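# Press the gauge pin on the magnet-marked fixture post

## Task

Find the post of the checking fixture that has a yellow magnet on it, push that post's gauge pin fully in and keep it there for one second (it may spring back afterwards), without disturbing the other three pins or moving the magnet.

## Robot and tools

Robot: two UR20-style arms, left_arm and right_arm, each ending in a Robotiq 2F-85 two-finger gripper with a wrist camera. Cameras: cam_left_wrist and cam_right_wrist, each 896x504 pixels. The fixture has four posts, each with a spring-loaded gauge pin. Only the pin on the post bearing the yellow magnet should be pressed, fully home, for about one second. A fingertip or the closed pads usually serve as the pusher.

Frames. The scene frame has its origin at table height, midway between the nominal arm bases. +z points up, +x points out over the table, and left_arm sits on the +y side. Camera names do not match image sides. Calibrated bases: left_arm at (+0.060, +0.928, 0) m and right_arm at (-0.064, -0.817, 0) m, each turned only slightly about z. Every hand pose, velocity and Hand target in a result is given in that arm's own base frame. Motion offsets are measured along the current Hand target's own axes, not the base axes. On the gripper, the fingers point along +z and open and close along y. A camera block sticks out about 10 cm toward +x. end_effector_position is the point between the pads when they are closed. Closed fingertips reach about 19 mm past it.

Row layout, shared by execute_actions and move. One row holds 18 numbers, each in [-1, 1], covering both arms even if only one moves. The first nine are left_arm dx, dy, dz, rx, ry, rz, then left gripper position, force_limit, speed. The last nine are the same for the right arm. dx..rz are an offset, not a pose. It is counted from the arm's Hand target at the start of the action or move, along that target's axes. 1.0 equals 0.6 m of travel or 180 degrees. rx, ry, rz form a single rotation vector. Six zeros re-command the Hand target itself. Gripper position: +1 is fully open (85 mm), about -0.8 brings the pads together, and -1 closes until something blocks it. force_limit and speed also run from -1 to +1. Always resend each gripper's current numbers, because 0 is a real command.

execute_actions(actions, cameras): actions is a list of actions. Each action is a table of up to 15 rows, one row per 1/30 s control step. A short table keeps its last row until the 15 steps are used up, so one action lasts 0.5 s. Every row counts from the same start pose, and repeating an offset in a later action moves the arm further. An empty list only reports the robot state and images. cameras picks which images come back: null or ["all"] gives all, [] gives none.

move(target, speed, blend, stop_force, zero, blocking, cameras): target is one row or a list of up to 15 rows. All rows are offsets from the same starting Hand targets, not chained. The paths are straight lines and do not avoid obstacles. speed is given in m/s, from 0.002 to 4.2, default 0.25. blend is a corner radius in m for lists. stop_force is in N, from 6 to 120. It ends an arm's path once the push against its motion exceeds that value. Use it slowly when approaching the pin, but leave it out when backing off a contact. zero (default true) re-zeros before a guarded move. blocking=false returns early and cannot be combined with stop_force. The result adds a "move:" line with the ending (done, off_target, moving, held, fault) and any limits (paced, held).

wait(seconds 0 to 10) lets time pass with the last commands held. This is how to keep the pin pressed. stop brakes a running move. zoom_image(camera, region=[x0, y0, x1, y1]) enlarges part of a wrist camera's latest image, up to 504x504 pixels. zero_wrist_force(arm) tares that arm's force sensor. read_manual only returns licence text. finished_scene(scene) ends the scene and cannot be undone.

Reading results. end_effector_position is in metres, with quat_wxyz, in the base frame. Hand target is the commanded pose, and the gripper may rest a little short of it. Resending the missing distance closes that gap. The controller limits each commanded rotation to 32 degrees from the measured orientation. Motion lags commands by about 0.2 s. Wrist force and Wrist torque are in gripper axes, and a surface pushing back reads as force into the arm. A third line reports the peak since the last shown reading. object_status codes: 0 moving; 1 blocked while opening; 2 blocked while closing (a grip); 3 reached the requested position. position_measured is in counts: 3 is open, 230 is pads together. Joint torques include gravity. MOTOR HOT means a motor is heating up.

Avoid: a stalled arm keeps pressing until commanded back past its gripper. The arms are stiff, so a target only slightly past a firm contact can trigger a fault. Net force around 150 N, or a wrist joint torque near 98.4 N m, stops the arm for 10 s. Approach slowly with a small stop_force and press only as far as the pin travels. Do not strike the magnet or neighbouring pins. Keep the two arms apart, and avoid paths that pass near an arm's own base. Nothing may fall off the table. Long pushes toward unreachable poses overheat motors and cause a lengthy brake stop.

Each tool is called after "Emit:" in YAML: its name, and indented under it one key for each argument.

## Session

Emit:
execute_actions:
  actions: []

Scene clock: 0.00 s.
left_arm: end_effector_position=(+1.6020, +0.5513, +0.3701) position_measured=3 object_status=3 end_effector_quat_wxyz=(-0.049, +0.940, +0.190, +0.279) | right_arm: end_effector_position=(+0.4481, +0.4679, +0.3319) position_measured=3 object_status=3 end_effector_quat_wxyz=(-0.272, +0.502, +0.649, +0.503)
Joint positions: left_arm=[0.193 -0.686 0.985 -2.439 -1.472 -3.319] | right_arm=[4.007 -1.969 -2.772 1.193 2.076 2.519]
Joint velocities: within noise
Joint torques (N m): no reading
Motor temperatures (°C): left_arm=[24 35 26 38 34 34] | right_arm=[28 35 36 37 34 38]
Wrist force (N): no reading
Wrist torque (N m): no reading
Wrist force, peak (N): no reading
Hand target: left_arm +1.6020, +0.5513, +0.3701; -0.049, +0.940, +0.190, +0.279 | right_arm +0.4481, +0.4679, +0.3319; -0.272, +0.502, +0.649, +0.503
Tool commands: left_gripper/position=+1.0 left_gripper/force_limit=+1.0 left_gripper/speed=+1.0 right_gripper/position=+1.0 right_gripper/force_limit=+1.0 right_gripper/speed=+1.0
camera_calibration:
cam_left_wrist: T_world_to_cam=[[0.280319, -0.958405, -0.0536817, 0.116011], [-0.933413, -0.259108, -0.248199, 1.75322], [0.223966, 0.119682, -0.967221, 0.0591923], [0, 0, 0, 1]] pos_world=[1.5907, 0.558373, 0.498626]
cam_right_wrist: T_world_to_cam=[[0.956613, -0.13676, 0.257272, -0.433465], [0.120637, -0.61784, -0.776995, 0.502422], [0.265214, 0.774319, -0.574535, -0.162484], [0, 0, 0, 1]] pos_world=[0.39714, 0.37695, 0.408545]

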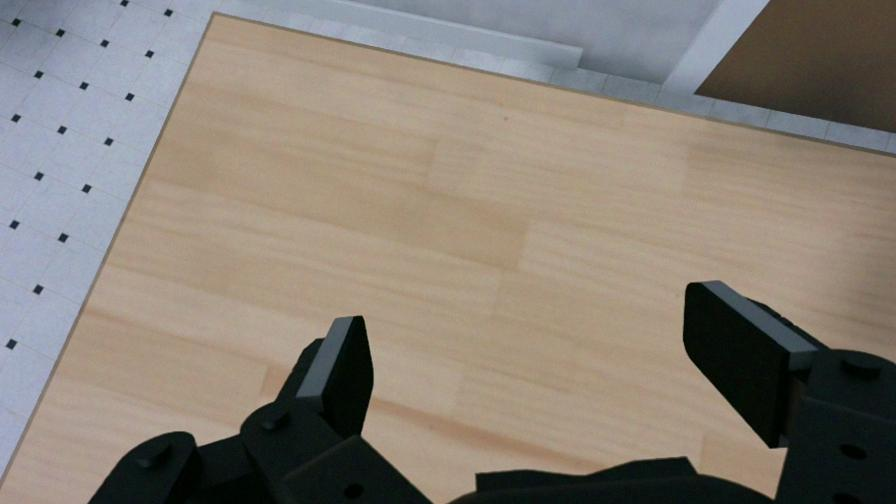

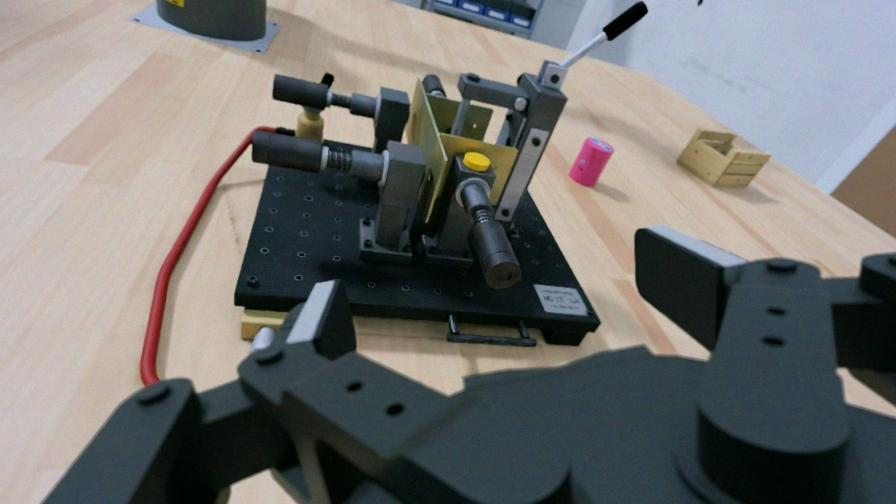

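Emit:
move:
  target: [0,0,0,0,0,0,1,1,1,-0.1955,0.0658,0.3578,0.0408,0.1239,0.1192,-1,1,1]
  cameras: ["cam_right_wrist"]
  speed: 0.35

Scene clock: 2.83 s.
left_arm: end_effector_position=(+1.6020, +0.5513, +0.3701) position_measured=3 object_status=3 end_effector_quat_wxyz=(-0.049, +0.940, +0.190, +0.279) | right_arm: end_effector_position=(+0.5105, +0.5542, +0.2359) position_measured=234 object_status=3 end_effector_quat_wxyz=(-0.411, +0.501, +0.581, +0.493)
Joint positions: left_arm=[0.193 -0.686 0.985 -2.439 -1.472 -3.319] | right_arm=[3.93 -2.333 -2.544 1.492 2.321 2.808]
Joint velocities: within noise
Joint torques (N m): left_arm=[2.91 -278.51 -108.64 -11.48 2.14 -0.16] | right_arm=[21.46 160.63 -24.96 1.92 -3.57 -6.58]
Motor temperatures (°C): left_arm=[24 35 26 38 34 34] | right_arm=[28 35 36 37 34 38]
Wrist force (N): left_arm=[0.2 0.0 0.0] | right_arm=[-0.7 -1.1 -0.5]
Wrist torque (N m): left_arm=[0.01 -0.03 0.00] | right_arm=[-0.35 0.33 -0.31]
Wrist force, peak (N): left_arm=[0.7 -0.5 -0.3] | right_arm=[-14.1 5.1 11.7]
Hand target: left_arm +1.6020, +0.5513, +0.3701; -0.049, +0.940, +0.190, +0.279 | right_arm +0.5104, +0.5542, +0.2359; -0.411, +0.501, +0.581, +0.493 (not the last commanded pose)
Off the commanded pose: left_arm 0.000 m, 0 deg | right_arm 0.105 m, 14 deg.
move: held (right_arm; a check stopped the path); limits=held
pose unreachable (right arm): on one or more control steps of this call, first in action 0 (counted from 0), this arm could not follow its commanded pose, so it was not sent that pose on those steps. It may still have moved: this result reports where it is.
cause: moving toward the commanded pose would bring two parts of the arm too close to each other (its gripper and another part of the arm, with joints 4 (wrist 1) to 6 (wrist 3) between them).
camera_calibration:
cam_right_wrist: T_world_to_cam=[[0.996216, -0.0859883, 0.0126576, -0.447196], [-0.0273952, -0.448865, -0.89318, 0.482964], [0.0824845, 0.889453, -0.449522, -0.300956], [0, 0, 0, 1]] pos_world=[0.483559, 0.446018, 0.301748]
Images, in order (width x height): cam_right_wrist 896x504.

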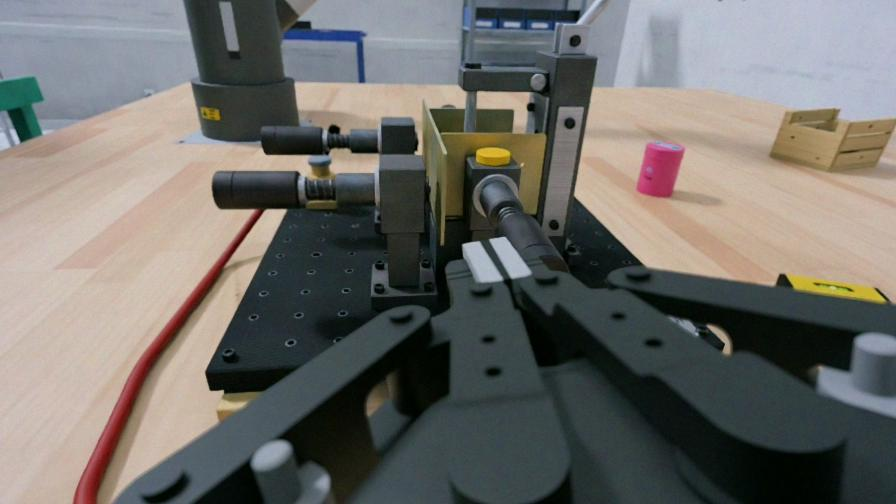

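Emit:
move:
  target:
    - [0,0,0,0,0,0,1,1,1,0.0375,0.0803,0.0532,0.0497,-0.441,0.0274,-1,1,1]
    - [0,0,0,0,0,0,1,1,1,-0.094,0.0633,0.145,0.0497,-0.441,0.0274,-1,1,1]
  cameras: ["cam_right_wrist"]
  speed: [0.6, 0.25]
  blend: 0.02

Scene clock: 8.37 s.
left_arm: end_effector_position=(+1.6020, +0.5513, +0.3701) position_measured=3 object_status=3 end_effector_quat_wxyz=(-0.049, +0.940, +0.190, +0.279) | right_arm: end_effector_position=(+0.5584, +0.6301, +0.1721) position_measured=234 object_status=3 end_effector_quat_wxyz=(+0.001, +0.691, +0.722, +0.000)
Joint positions: left_arm=[0.193 -0.686 0.985 -2.439 -1.472 -3.319] | right_arm=[4.229 -1.804 -2.227 -0.681 1.569 2.614]
Joint velocities: within noise
Joint torques (N m): left_arm=[0.74 -284.81 -110.59 -10.92 3.47 1.09] | right_arm=[16.31 84.39 89.66 15.6 -3.81 5.33]
Motor temperatures (°C): left_arm=[24 35 26 38 34 34] | right_arm=[28 35 36 37 34 38]
Wrist force (N): left_arm=[0.2 -0.1 -0.2] | right_arm=[-1.2 1.9 0.9]
Wrist torque (N m): left_arm=[-0.01 -0.03 -0.01] | right_arm=[1.27 0.42 -0.67]
Wrist force, peak (N): left_arm=[0.7 -0.2 -0.3] | right_arm=[0.1 2.1 3.5]
Hand target: left_arm +1.6020, +0.5513, +0.3701; -0.049, +0.940, +0.190, +0.279 | right_arm +0.5585, +0.6303, +0.1719; +0.001, +0.691, +0.722, +0.000
Off the commanded pose: left_arm 0.000 m, 0 deg | right_arm 0.000 m, 0 deg.
move: done
camera_calibration:
cam_right_wrist: T_world_to_cam=[[0.990173, -0.120077, 0.0716876, -0.47293], [-0.135697, -0.948916, 0.284861, 0.634229], [0.0338204, -0.291789, -0.955885, 0.457404], [0, 0, 0, 1]] pos_world=[0.538875, 0.678507, 0.290462]
Images, in order (width x height): cam_right_wrist 896x504.

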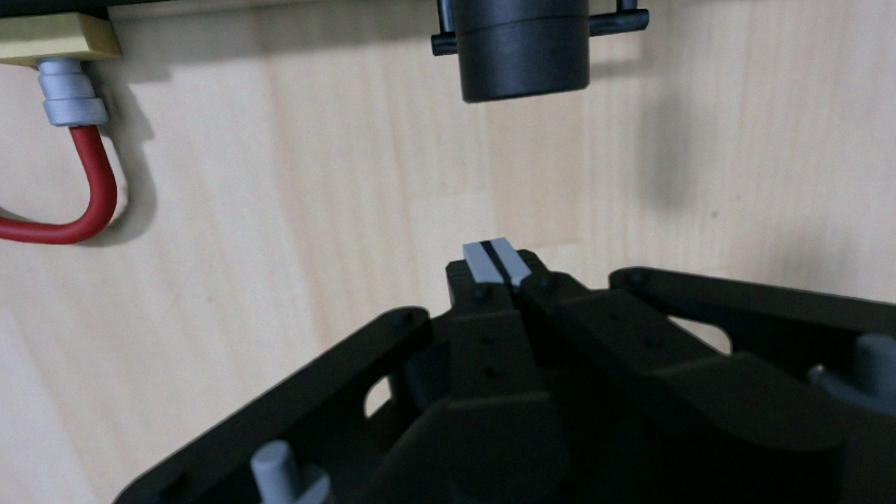

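Emit:
move:
  target: [0,0,0,0,0,0,1,1,1,0.047,0.0133,0,0,0,0,-1,1,1]
  cameras: []
  speed: 0.15

Emit:
move:
  target:
    - [0,0,0,0,0,0,1,1,1,0.03,0,0,0,0,0,-1,1,1]
    - [0,0,0,0,0,0,1,1,1,0.085,0,0,0,0,0,-1,1,1]
  cameras: ["cam_right_wrist"]
  speed: [0.05, 0.008]
  stop_force: 25

Scene clock: 9.83 s.
left_arm: end_effector_position=(+1.6020, +0.5513, +0.3701) position_measured=3 object_status=3 end_effector_quat_wxyz=(-0.049, +0.940, +0.190, +0.279) | right_arm: end_effector_position=(+0.5651, +0.6586, +0.1719) position_measured=234 object_status=3 end_effector_quat_wxyz=(+0.001, +0.691, +0.722, +0.000)
Joint positions: left_arm=[0.193 -0.686 0.985 -2.439 -1.472 -3.319] | right_arm=[4.238 -1.829 -2.192 -0.692 1.569 2.623]
Joint velocities: within noise
Joint torques (N m): left_arm=[5.08 -277.15 -110.51 -11.15 3.51 1.6] | right_arm=[23.47 89.66 90.46 3.81 -2.82 5.77]
Motor temperatures (°C): left_arm=[24 35 26 38 34 34] | right_arm=[28 35 36 37 34 38]
Wrist force (N): left_arm=[0.4 0.1 0.1] | right_arm=[-1.5 2.6 0.3]
Wrist torque (N m): left_arm=[0.02 -0.05 0.00] | right_arm=[1.40 0.51 -0.70]
Wrist force, peak (N): left_arm=[0.5 -0.2 -0.5] | right_arm=[-1.7 2.8 0.6]
Hand target: left_arm +1.6020, +0.5513, +0.3701; -0.049, +0.940, +0.190, +0.279 | right_arm +0.5652, +0.6588, +0.1719; +0.001, +0.691, +0.722, +0.000
Off the commanded pose: left_arm 0.000 m, 0 deg | right_arm 0.000 m, 0 deg.
move: done
No camera images: "cameras" was empty.

Scene clock: 13.20 s.
left_arm: end_effector_position=(+1.6020, +0.5513, +0.3701) position_measured=3 object_status=3 end_effector_quat_wxyz=(-0.049, +0.940, +0.190, +0.279) | right_arm: end_effector_position=(+0.5638, +0.6904, +0.1719) position_measured=234 object_status=3 end_effector_quat_wxyz=(+0.001, +0.691, +0.722, +0.000)
Joint positions: left_arm=[0.193 -0.686 0.985 -2.439 -1.472 -3.319] | right_arm=[4.256 -1.851 -2.159 -0.703 1.569 2.641]
Joint velocities: within noise
Joint torques (N m): left_arm=[4.48 -286.03 -114.76 -10.91 4.46 2.56] | right_arm=[-8.05 148.98 78.36 18.97 6.05 -6.9]
Motor temperatures (°C): left_arm=[24 35 26 38 34 34] | right_arm=[28 35 36 37 34 38]
Wrist force (N): left_arm=[0.5 0.0 -0.4] | right_arm=[-18.4 4.0 3.9]
Wrist torque (N m): left_arm=[0.01 -0.07 -0.01] | right_arm=[1.38 0.50 -0.58]
Wrist force, peak (N): left_arm=[0.7 -0.3 -0.3] | right_arm=[-40.9 3.0 -8.6]
Hand target: left_arm +1.6020, +0.5513, +0.3701; -0.049, +0.940, +0.190, +0.279 | right_arm +0.5638, +0.6903, +0.1719; +0.001, +0.691, +0.722, +0.000 (not the last commanded pose)
Off the commanded pose: left_arm 0.000 m, 0 deg | right_arm 0.019 m, 0 deg.
move: contact (right_arm); path passed 1 of 2 targets
camera_calibration:
cam_right_wrist: T_world_to_cam=[[0.990173, -0.120077, 0.0716876, -0.471034], [-0.135697, -0.948916, 0.284861, 0.692143], [0.0338204, -0.291789, -0.955885, 0.474596], [0, 0, 0, 1]] pos_world=[0.544275, 0.738707, 0.290262]
Images, in order (width x height): cam_right_wrist 896x504.

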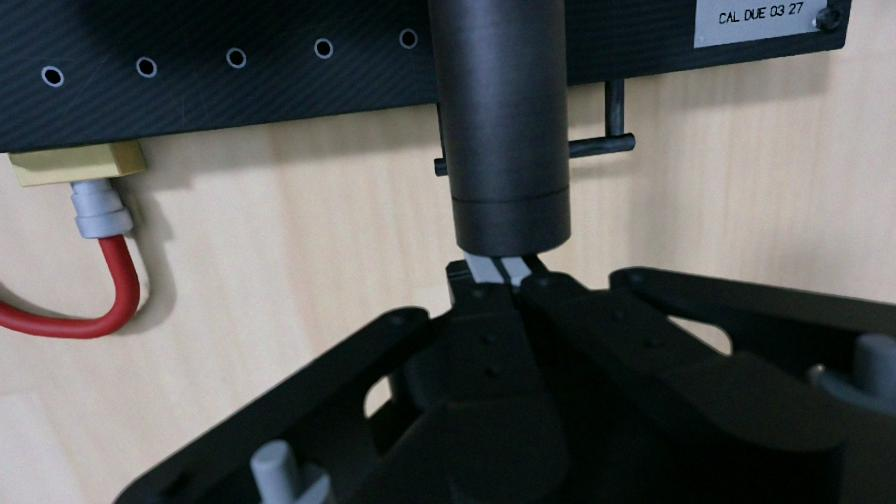

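Emit:
move:
  target: [0,0,0,0,0,0,1,1,1,0.02,0,0,0,0,0,-1,1,1]
  cameras: []
  speed: 0.004
  stop_force: 18

Emit:
wait:
  seconds: 1.15
  cameras: []

Emit:
move:
  target: [0,0,0,0,0,0,1,1,1,-0.06,0,0,0,0,0,-1,1,1]
  cameras: []
  speed: 0.15

Scene clock: 14.17 s.
left_arm: end_effector_position=(+1.6020, +0.5513, +0.3701) position_measured=3 object_status=3 end_effector_quat_wxyz=(-0.049, +0.940, +0.190, +0.279) | right_arm: end_effector_position=(+0.5638, +0.6906, +0.1719) position_measured=234 object_status=3 end_effector_quat_wxyz=(+0.001, +0.691, +0.723, +0.000)
Joint positions: left_arm=[0.193 -0.686 0.985 -2.439 -1.472 -3.319] | right_arm=[4.256 -1.851 -2.159 -0.703 1.569 2.641]
Joint velocities: within noise
Joint torques (N m): left_arm=[7.26 -285.82 -114.89 -11 5.28 2.22] | right_arm=[12.49 130.88 89.89 24.79 5.89 0.02]
Motor temperatures (°C): left_arm=[24 35 26 38 34 34] | right_arm=[28 35 36 37 34 38]
Wrist force (N): left_arm=[0.4 0.0 0.2] | right_arm=[-43.4 -0.6 -10.7]
Wrist torque (N m): left_arm=[0.01 -0.06 0.00] | right_arm=[1.26 0.68 -0.50]
Wrist force, peak (N): left_arm=[0.7 0.0 0.0] | right_arm=[-46.5 -1.9 -8.8]
Hand target: left_arm +1.6020, +0.5513, +0.3701; -0.049, +0.940, +0.190, +0.279 | right_arm +0.5638, +0.6905, +0.1719; +0.001, +0.691, +0.723, +0.000 (not the last commanded pose)
Off the commanded pose: left_arm 0.000 m, 0 deg | right_arm 0.012 m, 0 deg.
move: contact (right_arm)
No camera images: "cameras" was empty.

Scene clock: 15.33 s.
left_arm: end_effector_position=(+1.6020, +0.5513, +0.3701) position_measured=3 object_status=3 end_effector_quat_wxyz=(-0.049, +0.940, +0.190, +0.279) | right_arm: end_effector_position=(+0.5638, +0.6905, +0.1719) position_measured=234 object_status=3 end_effector_quat_wxyz=(+0.001, +0.691, +0.723, +0.000)
Joint positions: left_arm=[0.193 -0.686 0.985 -2.439 -1.472 -3.319] | right_arm=[4.256 -1.851 -2.159 -0.703 1.569 2.641]
Joint velocities: within noise
Joint torques (N m): left_arm=[3.52 -288.24 -115.98 -11.17 5.01 2.65] | right_arm=[8.82 143 86.85 22.02 5.25 -7.12]
Motor temperatures (°C): left_arm=[24 35 26 38 34 34] | right_arm=[28 35 36 37 34 38]
Wrist force (N): left_arm=[0.0 -0.1 0.1] | right_arm=[-39.2 1.4 -8.4]
Wrist torque (N m): left_arm=[-0.01 0.02 0.00] | right_arm=[1.28 0.65 -0.49]
Wrist force, peak (N): left_arm=[0.5 -0.4 -0.4] | right_arm=[-43.9 -0.6 -11.8]
Hand target: left_arm +1.6020, +0.5513, +0.3701; -0.049, +0.940, +0.190, +0.279 | right_arm +0.5638, +0.6905, +0.1719; +0.001, +0.691, +0.723, +0.000 (not the last commanded pose)
Tool commands: left_gripper/position=+1.0 left_gripper/force_limit=+1.0 left_gripper/speed=+1.0 right_gripper/position=-1.0 right_gripper/force_limit=+1.0 right_gripper/speed=+1.0
Off the commanded pose: left_arm 0.000 m, 0 deg | right_arm 0.012 m, 0 deg.
wait: 1.17 s; at rest by 0.17 s
No camera images: "cameras" was empty.

Scene clock: 16.20 s.
left_arm: end_effector_position=(+1.6020, +0.5513, +0.3701) position_measured=3 object_status=3 end_effector_quat_wxyz=(-0.049, +0.940, +0.190, +0.279) | right_arm: end_effector_position=(+0.5654, +0.6547, +0.1719) position_measured=234 object_status=3 end_effector_quat_wxyz=(+0.001, +0.691, +0.723, +0.000)
Joint positions: left_arm=[0.193 -0.686 0.985 -2.439 -1.472 -3.319] | right_arm=[4.235 -1.826 -2.195 -0.691 1.569 2.62]
Joint velocities: within noise
Joint torques (N m): left_arm=[3.01 -289.25 -116.69 -11.18 5.97 2.53] | right_arm=[-18.65 138.35 56.79 14.97 3.52 -5.73]
Motor temperatures (°C): left_arm=[24 35 26 38 34 34] | right_arm=[28 35 36 37 34 38]
Wrist force (N): left_arm=[0.1 -0.2 -0.4] | right_arm=[-0.4 2.5 1.5]
Wrist torque (N m): left_arm=[-0.02 0.00 -0.01] | right_arm=[1.38 0.29 -0.70]
Wrist force, peak (N): left_arm=[0.5 -0.2 -0.3] | right_arm=[-39.1 1.4 -8.1]
Hand target: left_arm +1.6020, +0.5513, +0.3701; -0.049, +0.940, +0.190, +0.279 | right_arm +0.5654, +0.6545, +0.1719; +0.001, +0.691, +0.723, +0.000
Off the commanded pose: left_arm 0.000 m, 0 deg | right_arm 0.000 m, 0 deg.
move: done
No camera images: "cameras" was empty.

Emit:
finished_scene:
  scene: 2

The scene is finished: the task was done.


## Next scene

The same job, from a new start.

Emit:
execute_actions:
  actions: []

Scene clock: 0.00 s.
left_arm: end_effector_position=(+0.3071, -0.4220, +0.1602) position_measured=3 object_status=3 end_effector_quat_wxyz=(+0.066, +0.956, -0.074, +0.275) | right_arm: end_effector_position=(+0.4900, -0.3027, +0.2369) position_measured=3 object_status=3 end_effector_quat_wxyz=(+0.548, -0.467, -0.511, -0.471)
Joint positions: left_arm=[-1.763 -1.739 2.857 -2.766 -1.003 1.555] | right_arm=[2.511 -2.074 -2.06 -2.212 2.389 -0.015]
Joint velocities: within noise
Joint torques (N m): no reading
Motor temperatures (°C): left_arm=[24 35 26 38 34 33] | right_arm=[28 35 35 36 33 38]
Wrist force (N): no reading
Wrist torque (N m): no reading
Wrist force, peak (N): no reading
Hand target: left_arm +0.3071, -0.4220, +0.1602; +0.066, +0.956, -0.074, +0.275 | right_arm +0.4900, -0.3027, +0.2369; +0.548, -0.467, -0.511, -0.471
Tool commands: left_gripper/position=+1.0 left_gripper/force_limit=+1.0 left_gripper/speed=+1.0 right_gripper/position=+1.0 right_gripper/force_limit=+1.0 right_gripper/speed=+1.0
camera_calibration:
cam_left_wrist: T_world_to_cam=[[-0.285835, -0.958093, 0.0188626, -0.30276], [-0.929607, 0.27245, -0.248197, 0.463413], [0.232657, -0.0884782, -0.968526, 0.172428], [0, 0, 0, 1]] pos_world=[0.304136, -0.401073, 0.28773]
cam_right_wrist: T_world_to_cam=[[0.978979, 0.0562001, -0.196068, -0.399553], [-0.174505, -0.266853, -0.947807, 0.238768], [-0.105588, 0.962097, -0.251436, 0.530477], [0, 0, 0, 1]] pos_world=[0.488832, -0.424199, 0.281347]

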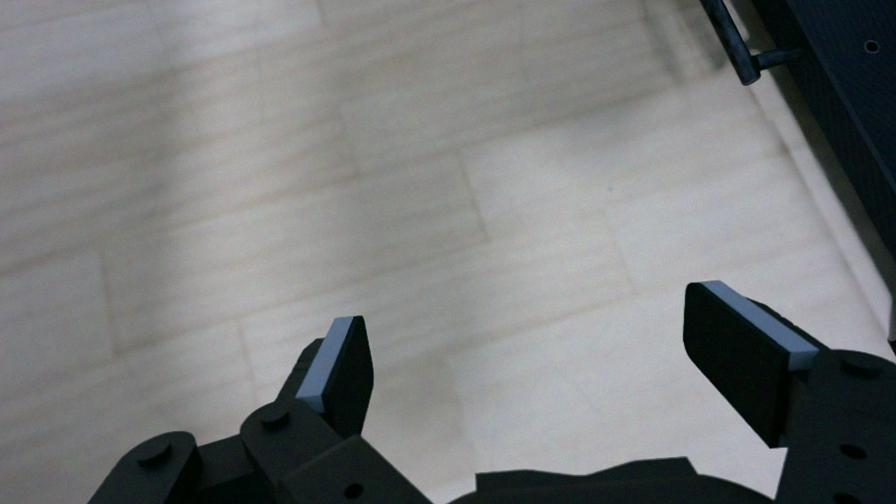

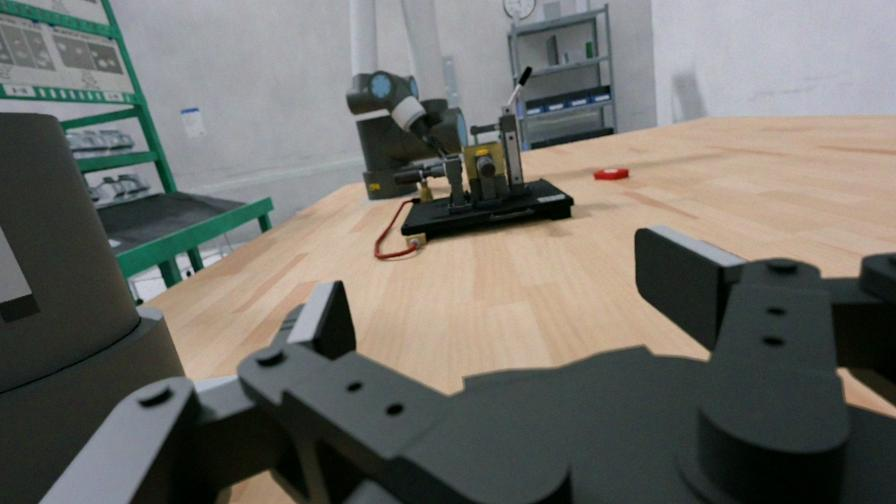

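Emit:
zoom_image:
  camera: "cam_right_wrist"
  region: [360, 50, 600, 270]

Scaled by 2.100 from the camera's 896x504 image, which has a finer 1280x720 frame.

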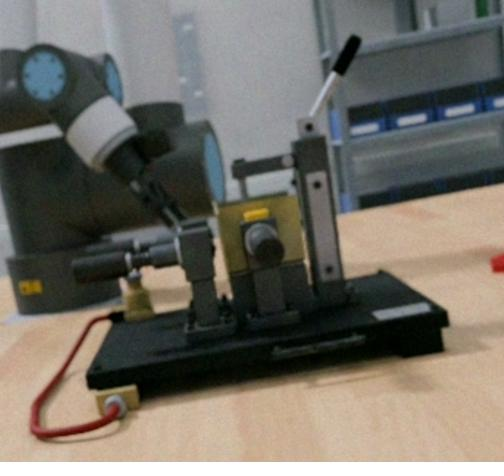

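Emit:
move:
  target: [0,0,0,0,0,0,1,1,1,0.1055,0.2615,0.953,-0.0252,-0.513,0.0093,-1,1,1]
  cameras: []
  speed: 0.6

Scene clock: 5.20 s.
left_arm: end_effector_position=(+0.3071, -0.4220, +0.1602) position_measured=3 object_status=3 end_effector_quat_wxyz=(+0.066, +0.956, -0.074, +0.275) | right_arm: end_effector_position=(+0.5791, +0.2810, +0.3198) position_measured=234 object_status=3 end_effector_quat_wxyz=(+0.000, +0.688, +0.726, +0.000)
Joint positions: left_arm=[-1.763 -1.739 2.857 -2.766 -1.003 1.555] | right_arm=[3.911 -1.413 -2.362 -0.937 1.571 2.287]
Joint velocities: within noise
Joint torques (N m): left_arm=[7.08 -10.48 -56.98 -8.63 4.06 -0.86] | right_arm=[24.34 19.4 103.08 4.96 -4.29 5.7]
Motor temperatures (°C): left_arm=[24 35 26 38 34 33] | right_arm=[28 35 35 36 33 38]
Wrist force (N): left_arm=[0.1 0.1 0.0] | right_arm=[0.7 3.0 2.0]
Wrist torque (N m): left_arm=[0.02 0.00 0.00] | right_arm=[1.53 -0.22 -0.62]
Wrist force, peak (N): left_arm=[-0.1 -0.5 -0.3] | right_arm=[5.9 2.8 2.5]
Hand target: left_arm +0.3071, -0.4220, +0.1602; +0.066, +0.956, -0.074, +0.275 | right_arm +0.5791, +0.2810, +0.3198; +0.000, +0.688, +0.726, +0.000
Off the commanded pose: left_arm 0.000 m, 0 deg | right_arm 0.000 m, 0 deg.
move: done
No camera images: "cameras" was empty.

Emit:
move:
  target: [0,0,0,0,0,0,1,1,1,0.5474,-0.0967,0.1417,0,0,0,-1,1,1]
  cameras: ["cam_right_wrist"]
  speed: 0.45

Scene clock: 6.93 s.
left_arm: end_effector_position=(+0.3071, -0.4220, +0.1602) position_measured=3 object_status=3 end_effector_quat_wxyz=(+0.066, +0.956, -0.074, +0.275) | right_arm: end_effector_position=(+0.5038, +0.6058, +0.2348) position_measured=234 object_status=3 end_effector_quat_wxyz=(+0.000, +0.688, +0.726, +0.000)
Joint positions: left_arm=[-1.763 -1.739 2.857 -2.766 -1.003 1.555] | right_arm=[4.277 -1.68 -2.26 -0.773 1.571 2.653]
Joint velocities: within noise
Joint torques (N m): left_arm=[4.27 -9.03 -57.92 -8.3 3.78 -1.18] | right_arm=[12.73 70.26 91.37 15.14 -3.97 4.59]
Motor temperatures (°C): left_arm=[24 35 26 38 34 33] | right_arm=[28 35 35 36 33 38]
Wrist force (N): left_arm=[0.0 -0.1 -0.1] | right_arm=[-0.2 1.8 2.0]
Wrist torque (N m): left_arm=[-0.02 0.00 0.00] | right_arm=[1.45 0.12 -0.47]
Wrist force, peak (N): left_arm=[0.4 0.1 -0.4] | right_arm=[-3.4 4.0 0.6]
Hand target: left_arm +0.3071, -0.4220, +0.1602; +0.066, +0.956, -0.074, +0.275 | right_arm +0.5038, +0.6060, +0.2348; +0.000, +0.688, +0.726, +0.000
Off the commanded pose: left_arm 0.000 m, 0 deg | right_arm 0.000 m, 0 deg.
move: done
camera_calibration:
cam_right_wrist: T_world_to_cam=[[0.991265, -0.111499, 0.0704384, -0.431761], [-0.127082, -0.950337, 0.284094, 0.582558], [0.0352641, -0.290564, -0.956205, 0.510818], [0, 0, 0, 1]] pos_world=[0.484009, 0.653911, 0.353358]
Images, in order (width x height): cam_right_wrist 896x504.

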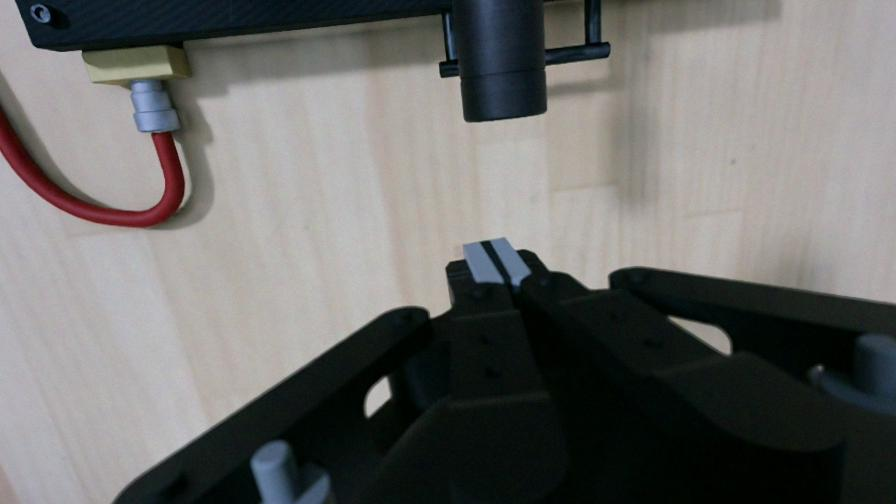

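Emit:
move:
  target: [0,0,0,0,0,0,1,1,1,0.0368,0.032,0.105,0,0,0,-1,1,1]
  cameras: []
  speed: 0.25

Emit:
move:
  target:
    - [0,0,0,0,0,0,1,1,1,0.038,0,0,0,0,0,-1,1,1]
    - [0,0,0,0,0,0,1,1,1,0.085,0,0,0,0,0,-1,1,1]
  cameras: ["cam_right_wrist"]
  speed: [0.055, 0.008]
  stop_force: 25

Emit:
move:
  target: [0,0,0,0,0,0,1,1,1,0.02,0,0,0,0,0,-1,1,1]
  cameras: []
  speed: 0.004
  stop_force: 18

Emit:
wait:
  seconds: 1.1
  cameras: []

Scene clock: 8.30 s.
left_arm: end_effector_position=(+0.3071, -0.4220, +0.1602) position_measured=3 object_status=3 end_effector_quat_wxyz=(+0.066, +0.956, -0.074, +0.275) | right_arm: end_effector_position=(+0.5218, +0.6290, +0.1719) position_measured=234 object_status=3 end_effector_quat_wxyz=(+0.000, +0.688, +0.726, +0.000)
Joint positions: left_arm=[-1.763 -1.739 2.857 -2.766 -1.003 1.555] | right_arm=[4.268 -1.781 -2.261 -0.671 1.571 2.645]
Joint velocities: within noise
Joint torques (N m): left_arm=[5.69 -12.53 -61.62 -7.96 4 -1.28] | right_arm=[-21.63 81.58 85.19 15.85 0.13 -7.45]
Motor temperatures (°C): left_arm=[24 35 26 38 34 33] | right_arm=[28 35 35 36 33 38]
Wrist force (N): left_arm=[-0.1 -0.2 -0.1] | right_arm=[-0.6 2.3 2.0]
Wrist torque (N m): left_arm=[-0.02 0.03 0.00] | right_arm=[1.55 0.08 -0.45]
Wrist force, peak (N): left_arm=[0.3 -0.3 0.0] | right_arm=[0.0 2.5 3.9]
Hand target: left_arm +0.3071, -0.4220, +0.1602; +0.066, +0.956, -0.074, +0.275 | right_arm +0.5218, +0.6290, +0.1718; +0.000, +0.688, +0.726, +0.000
Off the commanded pose: left_arm 0.000 m, 0 deg | right_arm 0.000 m, 0 deg.
move: done
No camera images: "cameras" was empty.

Scene clock: 10.87 s.
left_arm: end_effector_position=(+0.3071, -0.4220, +0.1602) position_measured=3 object_status=3 end_effector_quat_wxyz=(+0.066, +0.956, -0.074, +0.275) | right_arm: end_effector_position=(+0.5203, +0.6585, +0.1718) position_measured=234 object_status=3 end_effector_quat_wxyz=(+0.000, +0.688, +0.726, +0.000)
Joint positions: left_arm=[-1.763 -1.739 2.857 -2.766 -1.003 1.555] | right_arm=[4.286 -1.802 -2.231 -0.679 1.571 2.662]
Joint velocities: within noise
Joint torques (N m): left_arm=[12.07 -5.88 -64.88 -7.01 3.98 -0.96] | right_arm=[-8.81 136.77 78.78 19.11 6.35 -7.42]
Motor temperatures (°C): left_arm=[24 35 26 38 34 33] | right_arm=[28 35 35 36 33 38]
Wrist force (N): left_arm=[0.2 -0.1 -0.1] | right_arm=[-19.3 2.8 6.9]
Wrist torque (N m): left_arm=[-0.01 -0.03 0.00] | right_arm=[1.65 0.13 -0.32]
Wrist force, peak (N): left_arm=[-0.2 -0.1 -0.4] | right_arm=[-41.9 3.6 -5.9]
Hand target: left_arm +0.3071, -0.4220, +0.1602; +0.066, +0.956, -0.074, +0.275 | right_arm +0.5203, +0.6585, +0.1718; +0.000, +0.688, +0.726, +0.000 (not the last commanded pose)
Off the commanded pose: left_arm 0.000 m, 0 deg | right_arm 0.021 m, 0 deg.
move: contact (right_arm); path passed 1 of 2 targets
camera_calibration:
cam_right_wrist: T_world_to_cam=[[0.991265, -0.111499, 0.0704384, -0.437697], [-0.127082, -0.950337, 0.284094, 0.652651], [0.0352641, -0.290564, -0.956205, 0.465215], [0, 0, 0, 1]] pos_world=[0.500409, 0.706611, 0.290258]
Images, in order (width x height): cam_right_wrist 896x504.

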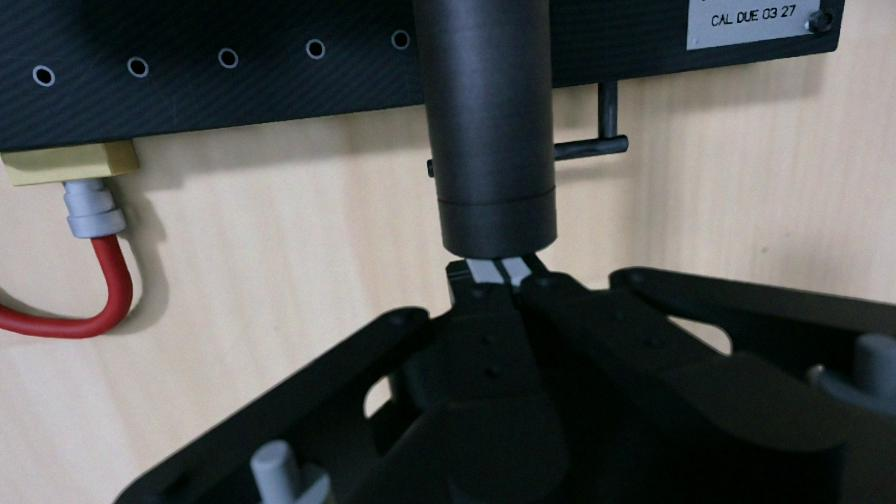

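Scene clock: 11.57 s.
left_arm: end_effector_position=(+0.3071, -0.4220, +0.1602) position_measured=3 object_status=3 end_effector_quat_wxyz=(+0.066, +0.956, -0.074, +0.275) | right_arm: end_effector_position=(+0.5203, +0.6587, +0.1718) position_measured=234 object_status=3 end_effector_quat_wxyz=(+0.000, +0.688, +0.726, +0.000)
Joint positions: left_arm=[-1.763 -1.739 2.857 -2.766 -1.003 1.555] | right_arm=[4.286 -1.802 -2.231 -0.68 1.571 2.662]
Joint velocities: within noise
Joint torques (N m): left_arm=[6.53 -9.79 -65.17 -7.11 3.25 -0.8] | right_arm=[15.03 119.7 89.48 26.39 5.96 1.1]
Motor temperatures (°C): left_arm=[24 35 26 38 34 33] | right_arm=[28 35 35 36 33 38]
Wrist force (N): left_arm=[0.2 0.1 -0.1] | right_arm=[-44.1 -0.7 -8.6]
Wrist torque (N m): left_arm=[0.02 -0.03 0.00] | right_arm=[1.59 0.34 -0.23]
Wrist force, peak (N): left_arm=[0.5 0.1 -0.3] | right_arm=[-47.2 -2.2 -5.8]
Hand target: left_arm +0.3071, -0.4220, +0.1602; +0.066, +0.956, -0.074, +0.275 | right_arm +0.5203, +0.6587, +0.1718; +0.000, +0.688, +0.726, +0.000 (not the last commanded pose)
Off the commanded pose: left_arm 0.000 m, 0 deg | right_arm 0.012 m, 0 deg.
move: contact (right_arm)
No camera images: "cameras" was empty.

Scene clock: 12.67 s.
left_arm: end_effector_position=(+0.3071, -0.4220, +0.1602) position_measured=3 object_status=3 end_effector_quat_wxyz=(+0.066, +0.956, -0.074, +0.275) | right_arm: end_effector_position=(+0.5203, +0.6587, +0.1718) position_measured=234 object_status=3 end_effector_quat_wxyz=(+0.000, +0.688, +0.726, +0.000)
Joint positions: left_arm=[-1.763 -1.739 2.857 -2.766 -1.003 1.555] | right_arm=[4.286 -1.802 -2.231 -0.679 1.571 2.662]
Joint velocities: within noise
Joint torques (N m): left_arm=[11.26 -7.07 -62.12 -6.23 3.69 -0.61] | right_arm=[8.02 123.39 89.73 23.53 5.26 -4.74]
Motor temperatures (°C): left_arm=[24 35 26 38 34 33] | right_arm=[28 35 35 36 33 38]
Wrist force (N): left_arm=[0.1 -0.3 -0.2] | right_arm=[-40.4 0.5 -7.1]
Wrist torque (N m): left_arm=[-0.04 -0.02 0.00] | right_arm=[1.55 0.30 -0.23]
Wrist force, peak (N): left_arm=[0.2 -0.1 -0.5] | right_arm=[-44.4 -0.6 -9.4]
Hand target: left_arm +0.3071, -0.4220, +0.1602; +0.066, +0.956, -0.074, +0.275 | right_arm +0.5203, +0.6587, +0.1718; +0.000, +0.688, +0.726, +0.000 (not the last commanded pose)
Tool commands: left_gripper/position=+1.0 left_gripper/force_limit=+1.0 left_gripper/speed=+1.0 right_gripper/position=-1.0 right_gripper/force_limit=+1.0 right_gripper/speed=+1.0
Off the commanded pose: left_arm 0.000 m, 0 deg | right_arm 0.012 m, 0 deg.
wait: 1.10 s; at rest by 0.17 s
No camera images: "cameras" was empty.

Emit:
move:
  target: [0,0,0,0,0,0,1,1,1,-0.06,0,0,0,0,0,-1,1,1]
  cameras: []
  speed: 0.15

Emit:
finished_scene:
  scene: 3

Scene clock: 13.67 s.
left_arm: end_effector_position=(+0.3071, -0.4220, +0.1602) position_measured=3 object_status=3 end_effector_quat_wxyz=(+0.066, +0.956, -0.074, +0.275) | right_arm: end_effector_position=(+0.5222, +0.6229, +0.1718) position_measured=234 object_status=3 end_effector_quat_wxyz=(+0.000, +0.688, +0.726, +0.000)
Joint positions: left_arm=[-1.763 -1.739 2.857 -2.766 -1.003 1.555] | right_arm=[4.265 -1.777 -2.267 -0.669 1.571 2.641]
Joint velocities: within noise
Joint torques (N m): left_arm=[9.68 -8.13 -65.57 -7.4 4.62 -0.73] | right_arm=[-20.7 129.7 58.79 15.66 3.2 -7.83]
Motor temperatures (°C): left_arm=[24 35 26 38 34 33] | right_arm=[28 35 35 36 33 38]
Wrist force (N): left_arm=[-0.1 0.0 0.0] | right_arm=[-0.9 1.7 1.4]
Wrist torque (N m): left_arm=[0.00 0.02 0.00] | right_arm=[1.41 0.11 -0.46]
Wrist force, peak (N): left_arm=[-0.5 -0.1 -0.2] | right_arm=[-40.5 1.0 -7.4]
Hand target: left_arm +0.3071, -0.4220, +0.1602; +0.066, +0.956, -0.074, +0.275 | right_arm +0.5222, +0.6227, +0.1718; +0.000, +0.688, +0.726, +0.000
Off the commanded pose: left_arm 0.000 m, 0 deg | right_arm 0.000 m, 0 deg.
move: done
No camera images: "cameras" was empty.

The scene is finished: the task was done.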